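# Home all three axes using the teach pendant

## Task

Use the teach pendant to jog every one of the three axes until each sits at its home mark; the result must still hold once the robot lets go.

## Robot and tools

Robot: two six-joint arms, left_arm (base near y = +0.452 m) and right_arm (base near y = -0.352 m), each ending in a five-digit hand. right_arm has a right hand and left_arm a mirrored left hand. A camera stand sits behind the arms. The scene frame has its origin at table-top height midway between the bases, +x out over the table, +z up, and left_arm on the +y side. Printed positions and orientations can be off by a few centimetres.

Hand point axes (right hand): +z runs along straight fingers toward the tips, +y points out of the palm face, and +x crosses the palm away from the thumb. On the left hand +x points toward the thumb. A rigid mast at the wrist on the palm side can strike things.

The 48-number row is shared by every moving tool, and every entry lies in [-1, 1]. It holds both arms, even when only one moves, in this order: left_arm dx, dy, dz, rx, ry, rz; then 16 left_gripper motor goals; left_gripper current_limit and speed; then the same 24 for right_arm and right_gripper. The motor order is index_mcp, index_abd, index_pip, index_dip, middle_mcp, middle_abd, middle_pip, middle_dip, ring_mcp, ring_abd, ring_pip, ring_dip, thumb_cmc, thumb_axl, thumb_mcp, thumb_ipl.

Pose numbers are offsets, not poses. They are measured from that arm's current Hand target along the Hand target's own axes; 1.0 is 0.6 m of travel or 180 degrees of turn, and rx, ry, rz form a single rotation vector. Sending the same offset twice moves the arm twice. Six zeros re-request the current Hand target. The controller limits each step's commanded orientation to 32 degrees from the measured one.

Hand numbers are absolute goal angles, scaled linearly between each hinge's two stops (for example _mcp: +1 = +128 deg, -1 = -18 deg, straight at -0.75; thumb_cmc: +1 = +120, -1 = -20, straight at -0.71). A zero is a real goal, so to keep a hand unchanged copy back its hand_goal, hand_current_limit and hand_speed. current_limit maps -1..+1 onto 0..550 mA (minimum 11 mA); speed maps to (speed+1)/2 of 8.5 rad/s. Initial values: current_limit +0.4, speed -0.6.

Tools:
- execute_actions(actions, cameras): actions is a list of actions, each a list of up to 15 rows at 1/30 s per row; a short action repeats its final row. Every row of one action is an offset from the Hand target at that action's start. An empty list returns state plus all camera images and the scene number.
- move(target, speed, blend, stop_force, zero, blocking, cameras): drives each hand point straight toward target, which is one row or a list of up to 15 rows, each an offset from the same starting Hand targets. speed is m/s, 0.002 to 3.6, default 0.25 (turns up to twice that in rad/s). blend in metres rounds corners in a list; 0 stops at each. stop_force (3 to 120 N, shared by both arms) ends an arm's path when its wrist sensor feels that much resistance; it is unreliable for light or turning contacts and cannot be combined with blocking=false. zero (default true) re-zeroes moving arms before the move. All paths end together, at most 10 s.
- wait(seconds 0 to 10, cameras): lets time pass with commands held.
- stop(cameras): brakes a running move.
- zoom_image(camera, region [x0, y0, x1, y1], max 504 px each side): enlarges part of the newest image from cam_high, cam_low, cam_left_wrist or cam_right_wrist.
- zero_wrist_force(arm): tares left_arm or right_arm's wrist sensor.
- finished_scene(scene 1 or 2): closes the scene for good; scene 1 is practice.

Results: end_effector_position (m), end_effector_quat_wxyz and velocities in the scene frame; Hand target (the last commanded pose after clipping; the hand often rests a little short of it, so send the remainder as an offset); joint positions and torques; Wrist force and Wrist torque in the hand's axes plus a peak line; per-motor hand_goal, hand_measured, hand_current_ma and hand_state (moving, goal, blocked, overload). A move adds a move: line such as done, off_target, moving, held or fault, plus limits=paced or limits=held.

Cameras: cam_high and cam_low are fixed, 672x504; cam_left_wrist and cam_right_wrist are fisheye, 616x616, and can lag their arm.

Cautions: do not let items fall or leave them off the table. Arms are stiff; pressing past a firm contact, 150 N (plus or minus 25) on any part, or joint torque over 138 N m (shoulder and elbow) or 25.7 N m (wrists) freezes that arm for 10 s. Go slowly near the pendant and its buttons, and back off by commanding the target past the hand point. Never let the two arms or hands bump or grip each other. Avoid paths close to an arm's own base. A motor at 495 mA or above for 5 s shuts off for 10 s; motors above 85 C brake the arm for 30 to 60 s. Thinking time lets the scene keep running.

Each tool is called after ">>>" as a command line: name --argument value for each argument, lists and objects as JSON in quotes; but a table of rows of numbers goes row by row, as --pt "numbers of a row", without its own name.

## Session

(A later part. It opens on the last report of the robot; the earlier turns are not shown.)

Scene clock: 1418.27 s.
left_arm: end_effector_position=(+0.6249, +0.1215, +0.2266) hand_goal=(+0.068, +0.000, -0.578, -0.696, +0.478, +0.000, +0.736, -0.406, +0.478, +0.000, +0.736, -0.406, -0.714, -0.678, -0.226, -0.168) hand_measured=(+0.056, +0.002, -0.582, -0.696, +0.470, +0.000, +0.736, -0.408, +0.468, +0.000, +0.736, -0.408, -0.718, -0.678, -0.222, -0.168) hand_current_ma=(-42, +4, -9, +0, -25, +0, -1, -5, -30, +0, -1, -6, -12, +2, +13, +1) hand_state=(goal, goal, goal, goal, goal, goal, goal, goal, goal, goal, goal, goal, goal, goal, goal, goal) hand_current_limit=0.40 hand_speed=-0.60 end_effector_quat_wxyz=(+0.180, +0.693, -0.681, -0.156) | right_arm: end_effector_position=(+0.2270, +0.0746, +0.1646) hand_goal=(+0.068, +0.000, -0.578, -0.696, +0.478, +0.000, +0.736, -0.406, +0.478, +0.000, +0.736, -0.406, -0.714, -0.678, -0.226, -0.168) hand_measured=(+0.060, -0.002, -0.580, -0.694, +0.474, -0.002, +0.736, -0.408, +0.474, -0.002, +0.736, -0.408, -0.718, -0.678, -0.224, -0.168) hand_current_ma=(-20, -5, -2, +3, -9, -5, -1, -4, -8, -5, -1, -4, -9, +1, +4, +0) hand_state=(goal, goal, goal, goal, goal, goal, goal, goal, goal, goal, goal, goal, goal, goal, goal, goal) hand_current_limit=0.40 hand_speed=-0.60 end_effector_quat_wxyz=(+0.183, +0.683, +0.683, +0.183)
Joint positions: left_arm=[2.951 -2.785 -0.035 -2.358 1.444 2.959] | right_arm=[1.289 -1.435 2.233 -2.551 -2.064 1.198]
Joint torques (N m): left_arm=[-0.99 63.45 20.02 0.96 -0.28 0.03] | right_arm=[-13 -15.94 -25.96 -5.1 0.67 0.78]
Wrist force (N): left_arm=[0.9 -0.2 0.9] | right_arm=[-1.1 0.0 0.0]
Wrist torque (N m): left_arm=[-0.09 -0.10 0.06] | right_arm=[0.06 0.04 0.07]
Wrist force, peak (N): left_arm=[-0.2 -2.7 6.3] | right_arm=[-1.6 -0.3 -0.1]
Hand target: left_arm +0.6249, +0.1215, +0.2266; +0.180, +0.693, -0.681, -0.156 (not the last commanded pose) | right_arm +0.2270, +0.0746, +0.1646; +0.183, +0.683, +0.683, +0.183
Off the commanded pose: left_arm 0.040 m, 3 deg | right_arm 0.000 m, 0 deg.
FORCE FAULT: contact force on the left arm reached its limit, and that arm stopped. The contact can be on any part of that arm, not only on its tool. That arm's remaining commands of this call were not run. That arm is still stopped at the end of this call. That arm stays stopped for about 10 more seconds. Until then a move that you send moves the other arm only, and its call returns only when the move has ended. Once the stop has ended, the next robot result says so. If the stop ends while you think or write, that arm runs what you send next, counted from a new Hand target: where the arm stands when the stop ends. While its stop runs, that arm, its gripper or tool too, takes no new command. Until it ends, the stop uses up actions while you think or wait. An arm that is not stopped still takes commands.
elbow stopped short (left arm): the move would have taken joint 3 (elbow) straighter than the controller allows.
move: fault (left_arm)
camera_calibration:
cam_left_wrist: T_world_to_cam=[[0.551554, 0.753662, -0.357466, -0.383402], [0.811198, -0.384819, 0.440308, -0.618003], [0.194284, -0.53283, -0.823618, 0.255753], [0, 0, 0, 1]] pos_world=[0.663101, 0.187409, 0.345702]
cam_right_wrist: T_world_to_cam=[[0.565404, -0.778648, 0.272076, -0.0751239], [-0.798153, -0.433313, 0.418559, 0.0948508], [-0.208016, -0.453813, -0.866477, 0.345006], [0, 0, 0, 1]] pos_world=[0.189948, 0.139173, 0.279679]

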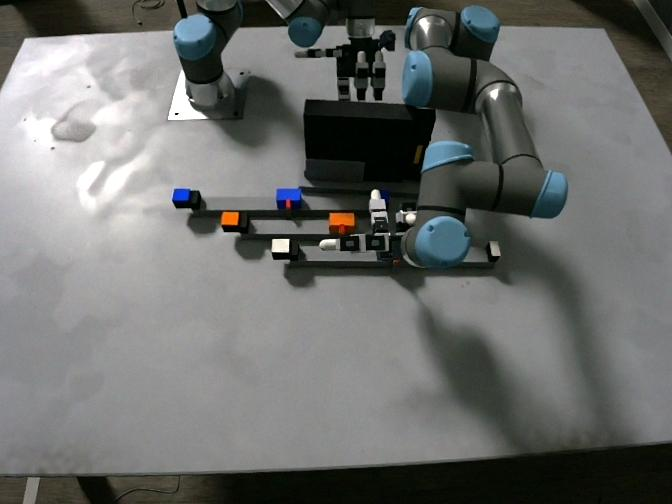

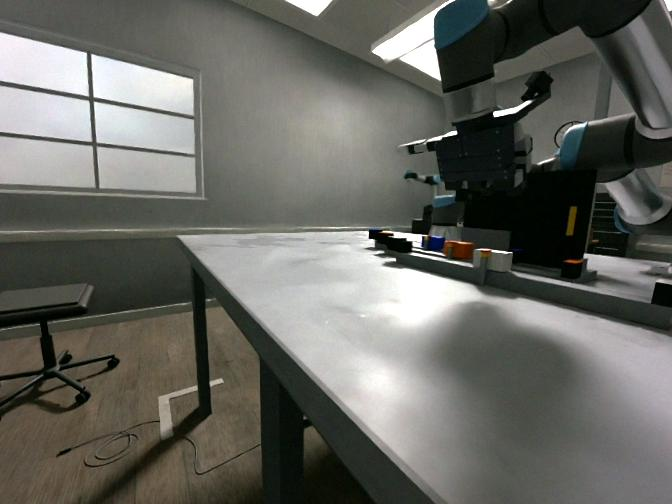

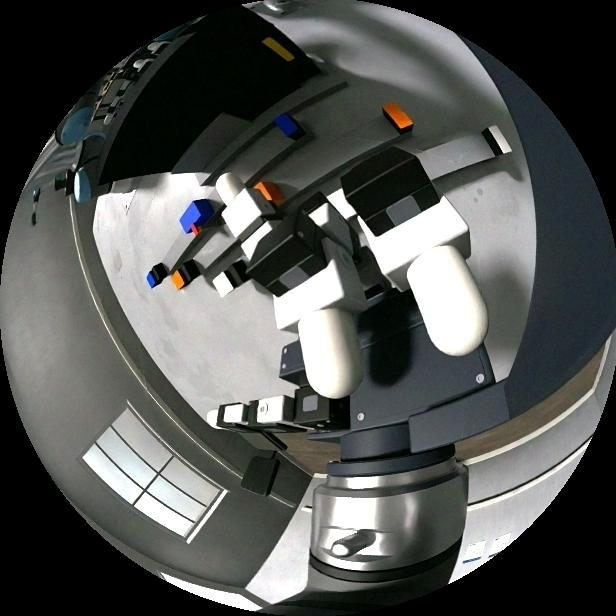

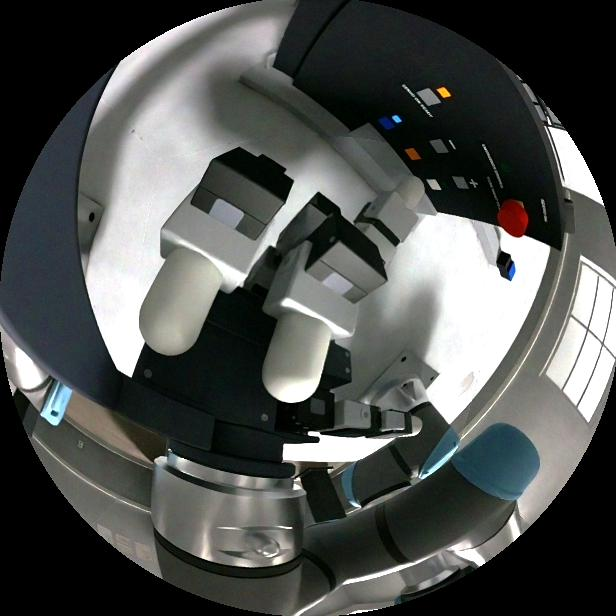

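>>> wait --seconds 10 --cameras '["cam_high"]'

>>> zoom_image --camera "cam_high" --region '[280, 80, 560, 280]'

Scene clock: 1449.83 s.
left_arm: end_effector_position=(+0.6249, +0.1215, +0.2266) hand_goal=(+0.068, +0.000, -0.578, -0.696, +0.478, +0.000, +0.736, -0.406, +0.478, +0.000, +0.736, -0.406, -0.714, -0.678, -0.226, -0.168) hand_measured=(+0.056, +0.002, -0.582, -0.696, +0.470, +0.000, +0.736, -0.408, +0.468, +0.000, +0.736, -0.408, -0.718, -0.678, -0.222, -0.168) hand_current_ma=(-42, +4, -9, +0, -25, +0, -1, -5, -30, +0, -1, -6, -12, +2, +13, +1) hand_state=(goal, goal, goal, goal, goal, goal, goal, goal, goal, goal, goal, goal, goal, goal, goal, goal) hand_current_limit=0.40 hand_speed=-0.60 end_effector_quat_wxyz=(+0.180, +0.693, -0.681, -0.156) | right_arm: end_effector_position=(+0.2270, +0.0746, +0.1646) hand_goal=(+0.068, +0.000, -0.578, -0.696, +0.478, +0.000, +0.736, -0.406, +0.478, +0.000, +0.736, -0.406, -0.714, -0.678, -0.226, -0.168) hand_measured=(+0.060, -0.002, -0.580, -0.694, +0.474, -0.002, +0.736, -0.408, +0.474, -0.002, +0.736, -0.408, -0.718, -0.678, -0.224, -0.168) hand_current_ma=(-20, -5, -2, +3, -9, -5, -1, -4, -8, -5, -1, -4, -9, +1, +4, +0) hand_state=(goal, goal, goal, goal, goal, goal, goal, goal, goal, goal, goal, goal, goal, goal, goal, goal) hand_current_limit=0.40 hand_speed=-0.60 end_effector_quat_wxyz=(+0.183, +0.683, +0.683, +0.183)
Joint positions: left_arm=[2.951 -2.785 -0.035 -2.358 1.444 2.959] | right_arm=[1.289 -1.435 2.233 -2.551 -2.064 1.198]
Joint torques (N m): left_arm=[-1.6 62.79 17.23 0.77 -0.24 0.09] | right_arm=[-11.78 -15.67 -12.52 -4.02 0.62 -0.97]
Wrist force (N): left_arm=[1.4 -1.0 0.8] | right_arm=[-1.3 -0.3 0.1]
Wrist torque (N m): left_arm=[-0.18 -0.16 0.12] | right_arm=[0.01 0.06 0.05]
Wrist force, peak (N): left_arm=[1.4 -1.1 1.4] | right_arm=[-1.6 -0.3 -0.3]
Hand target: left_arm +0.6249, +0.1215, +0.2266; +0.180, +0.693, -0.681, -0.156 (not the last commanded pose) | right_arm +0.2270, +0.0746, +0.1646; +0.183, +0.683, +0.683, +0.183
Off the commanded pose: left_arm 0.040 m, 3 deg | right_arm 0.000 m, 0 deg.
FORCE FAULT, CONTINUED: the left arm's stop, for the force fault that an earlier result reported, is over. The rest of the stop counts as 20 of the actions that you can send in this scene. That arm's target is now where it stood when the stop ended, not its last command. That arm accepts commands again.
elbow read too straight (left arm): the controller reads joint 3 (elbow) straighter than it allows; while it does, the hand can move without a command.
wait: 10.00 s; at rest from the start
Images, in order (width x height): cam_high 672x504.

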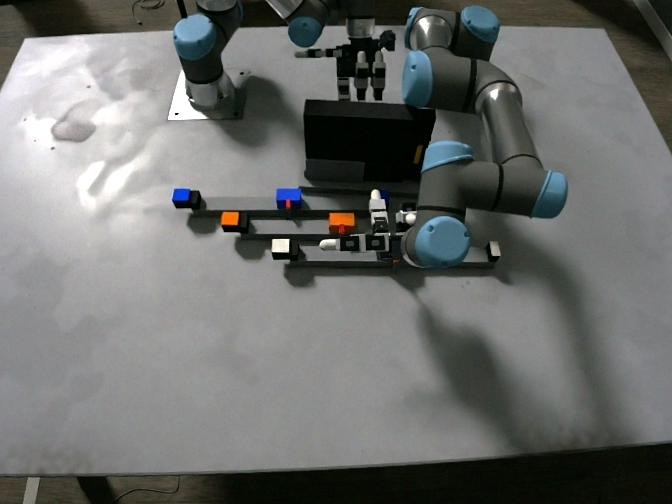

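Scaled by 1.800.

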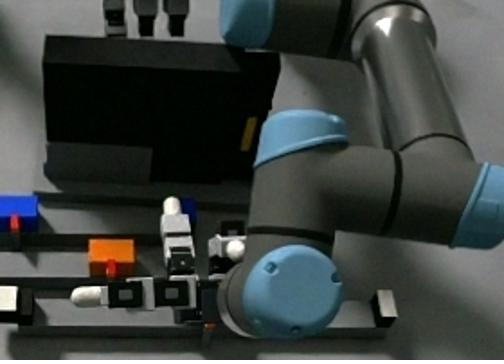

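>>> move --pt "-0.1514 0.1028 0.011 0 0 0 0.068 0 -0.577 -0.696 0.479 0 0.737 -0.406 0.479 0 0.737 -0.406 -0.714 -0.678 -0.226 -0.168 0.4 -0.6 0 0 0 0 0 0 0.068 0 -0.577 -0.696 0.479 0 0.737 -0.406 0.479 0 0.737 -0.406 -0.714 -0.678 -0.226 -0.168 0.4 -0.6" --speed 0.1 --cameras '["all"]'

>>> zoom_image --camera "cam_high" --region '[280, 80, 560, 280]'

Scene clock: 1464.67 s.
left_arm: end_effector_position=(+0.5650, +0.2116, +0.2465) hand_goal=(+0.068, +0.000, -0.578, -0.696, +0.478, +0.000, +0.736, -0.406, +0.478, +0.000, +0.736, -0.406, -0.714, -0.678, -0.226, -0.168) hand_measured=(+0.056, +0.002, -0.582, -0.696, +0.470, +0.000, +0.736, -0.408, +0.468, +0.000, +0.736, -0.408, -0.718, -0.678, -0.222, -0.168) hand_current_ma=(-42, +4, -9, +0, -25, +0, -1, -5, -30, +0, -1, -6, -12, +2, +13, +1) hand_state=(goal, goal, goal, goal, goal, goal, goal, goal, goal, goal, goal, goal, goal, goal, goal, goal) hand_current_limit=0.40 hand_speed=-0.60 end_effector_quat_wxyz=(+0.180, +0.693, -0.681, -0.156) | right_arm: end_effector_position=(+0.2270, +0.0746, +0.1646) hand_goal=(+0.068, +0.000, -0.578, -0.696, +0.478, +0.000, +0.736, -0.406, +0.478, +0.000, +0.736, -0.406, -0.714, -0.678, -0.226, -0.168) hand_measured=(+0.060, -0.002, -0.580, -0.694, +0.474, -0.002, +0.736, -0.408, +0.474, -0.002, +0.736, -0.408, -0.718, -0.678, -0.224, -0.168) hand_current_ma=(-20, -5, -2, +3, -9, -5, -1, -4, -8, -5, -1, -4, -9, +1, +4, +0) hand_state=(goal, goal, goal, goal, goal, goal, goal, goal, goal, goal, goal, goal, goal, goal, goal, goal) hand_current_limit=0.40 hand_speed=-0.60 end_effector_quat_wxyz=(+0.183, +0.683, +0.683, +0.183)
Joint positions: left_arm=[3.05 -2.332 -0.847 -2.008 1.488 3.047] | right_arm=[1.289 -1.435 2.233 -2.551 -2.064 1.198]
Joint torques (N m): left_arm=[-4.33 59.9 11.19 -1.15 -1.51 -1.35] | right_arm=[-11.57 -15.17 -8.64 -3.72 0.56 -0.82]
Wrist force (N): left_arm=[1.3 -0.9 0.9] | right_arm=[-1.4 -0.3 -0.2]
Wrist torque (N m): left_arm=[-0.13 -0.13 0.12] | right_arm=[0.04 0.09 0.04]
Wrist force, peak (N): left_arm=[2.2 -1.4 1.2] | right_arm=[-1.5 -0.3 -0.2]
Hand target: left_arm +0.5649, +0.2116, +0.2465; +0.180, +0.693, -0.681, -0.156 | right_arm +0.2270, +0.0746, +0.1646; +0.183, +0.683, +0.683, +0.183
Off the commanded pose: left_arm 0.000 m, 0 deg | right_arm 0.000 m, 0 deg.
move: done
camera_calibration:
cam_left_wrist: T_world_to_cam=[[0.551571, 0.753678, -0.357405, -0.411118], [0.811163, -0.384803, 0.440387, -0.543553], [0.19438, -0.532819, -0.823602, 0.331669], [0, 0, 0, 1]] pos_world=[0.603201, 0.277409, 0.365602]
cam_right_wrist: T_world_to_cam=[[0.565404, -0.778648, 0.272076, -0.0751239], [-0.798153, -0.433313, 0.418559, 0.0948508], [-0.208016, -0.453813, -0.866477, 0.345006], [0, 0, 0, 1]] pos_world=[0.189948, 0.139173, 0.279679]

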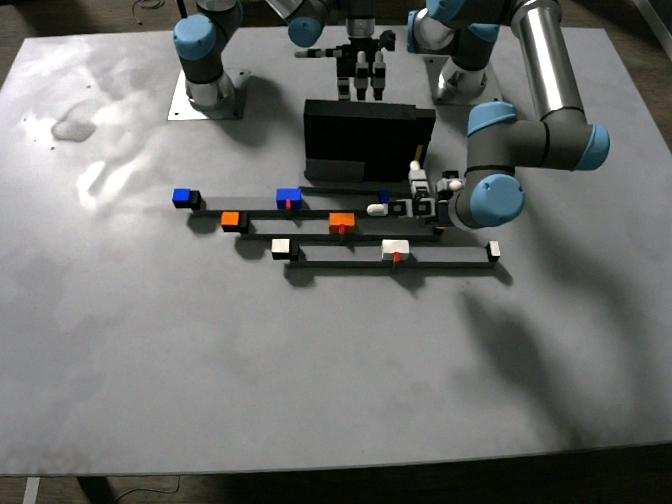

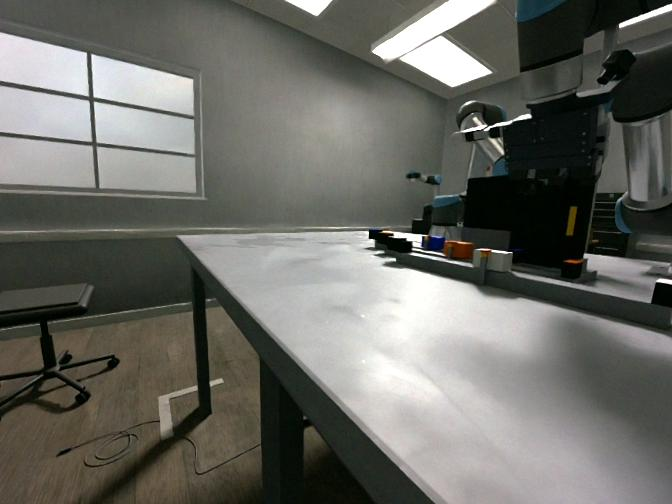

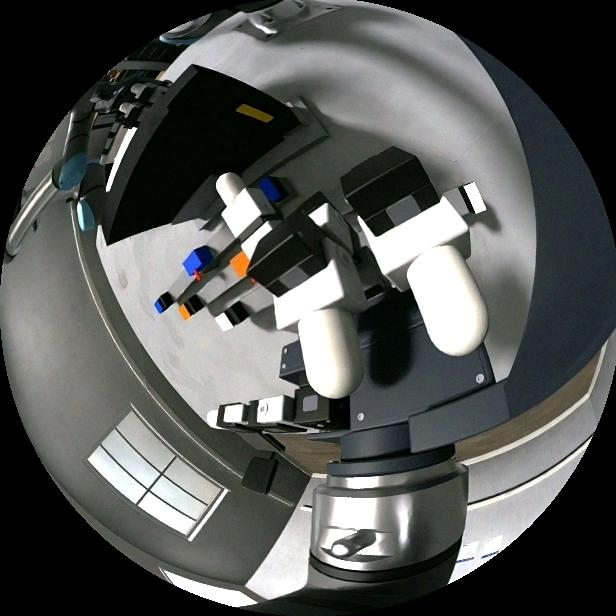

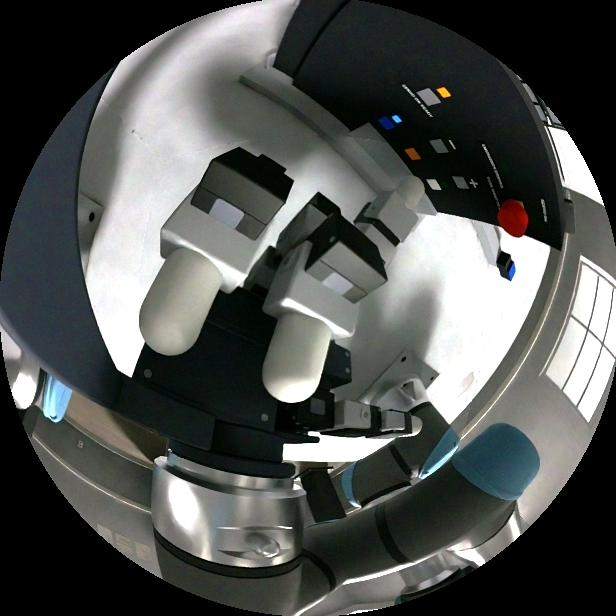

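Scaled by 1.800.

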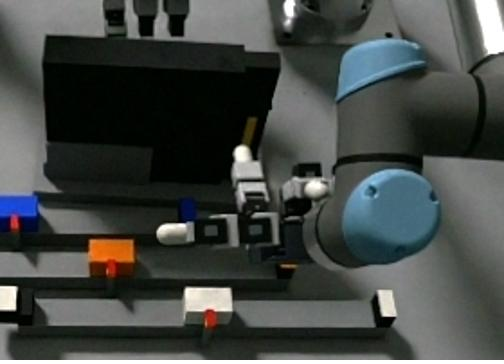

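>>> zoom_image --camera "cam_high" --region '[265, 185, 315, 225]'

>>> zoom_image --camera "cam_high" --region '[320, 205, 370, 245]'

>>> zoom_image --camera "cam_high" --region '[370, 235, 420, 275]'

>>> zoom_image --camera "cam_low" --region '[415, 225, 515, 290]'

Scaled by 10.080.

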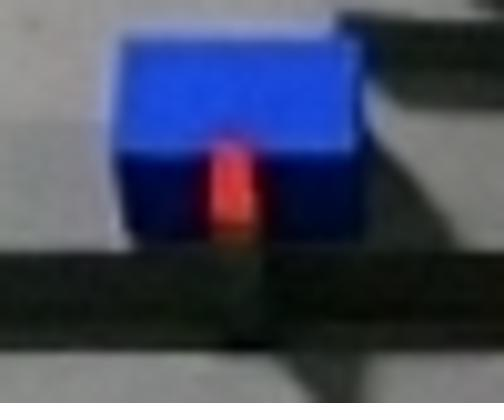

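Scaled by 10.080.

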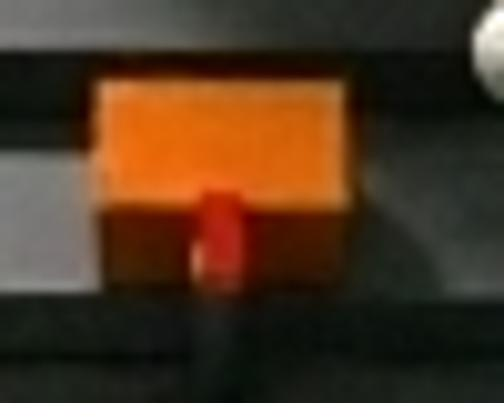

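Scaled by 10.080.

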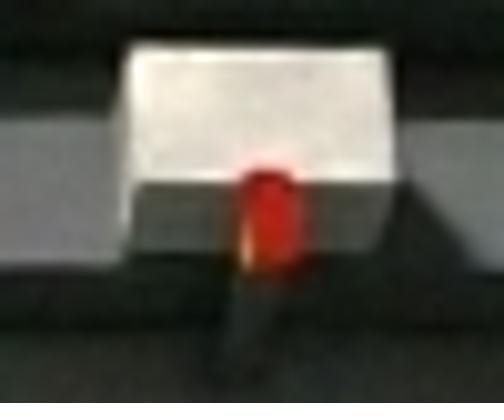

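Scaled by 5.040.

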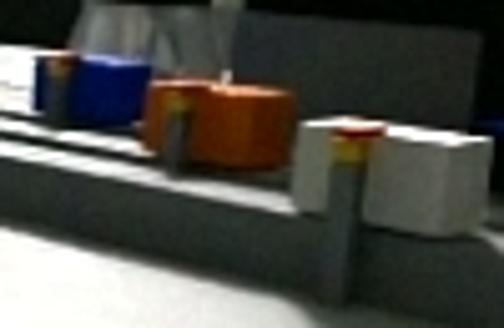

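>>> finished_scene --scene 1

The scene is finished: the task was done.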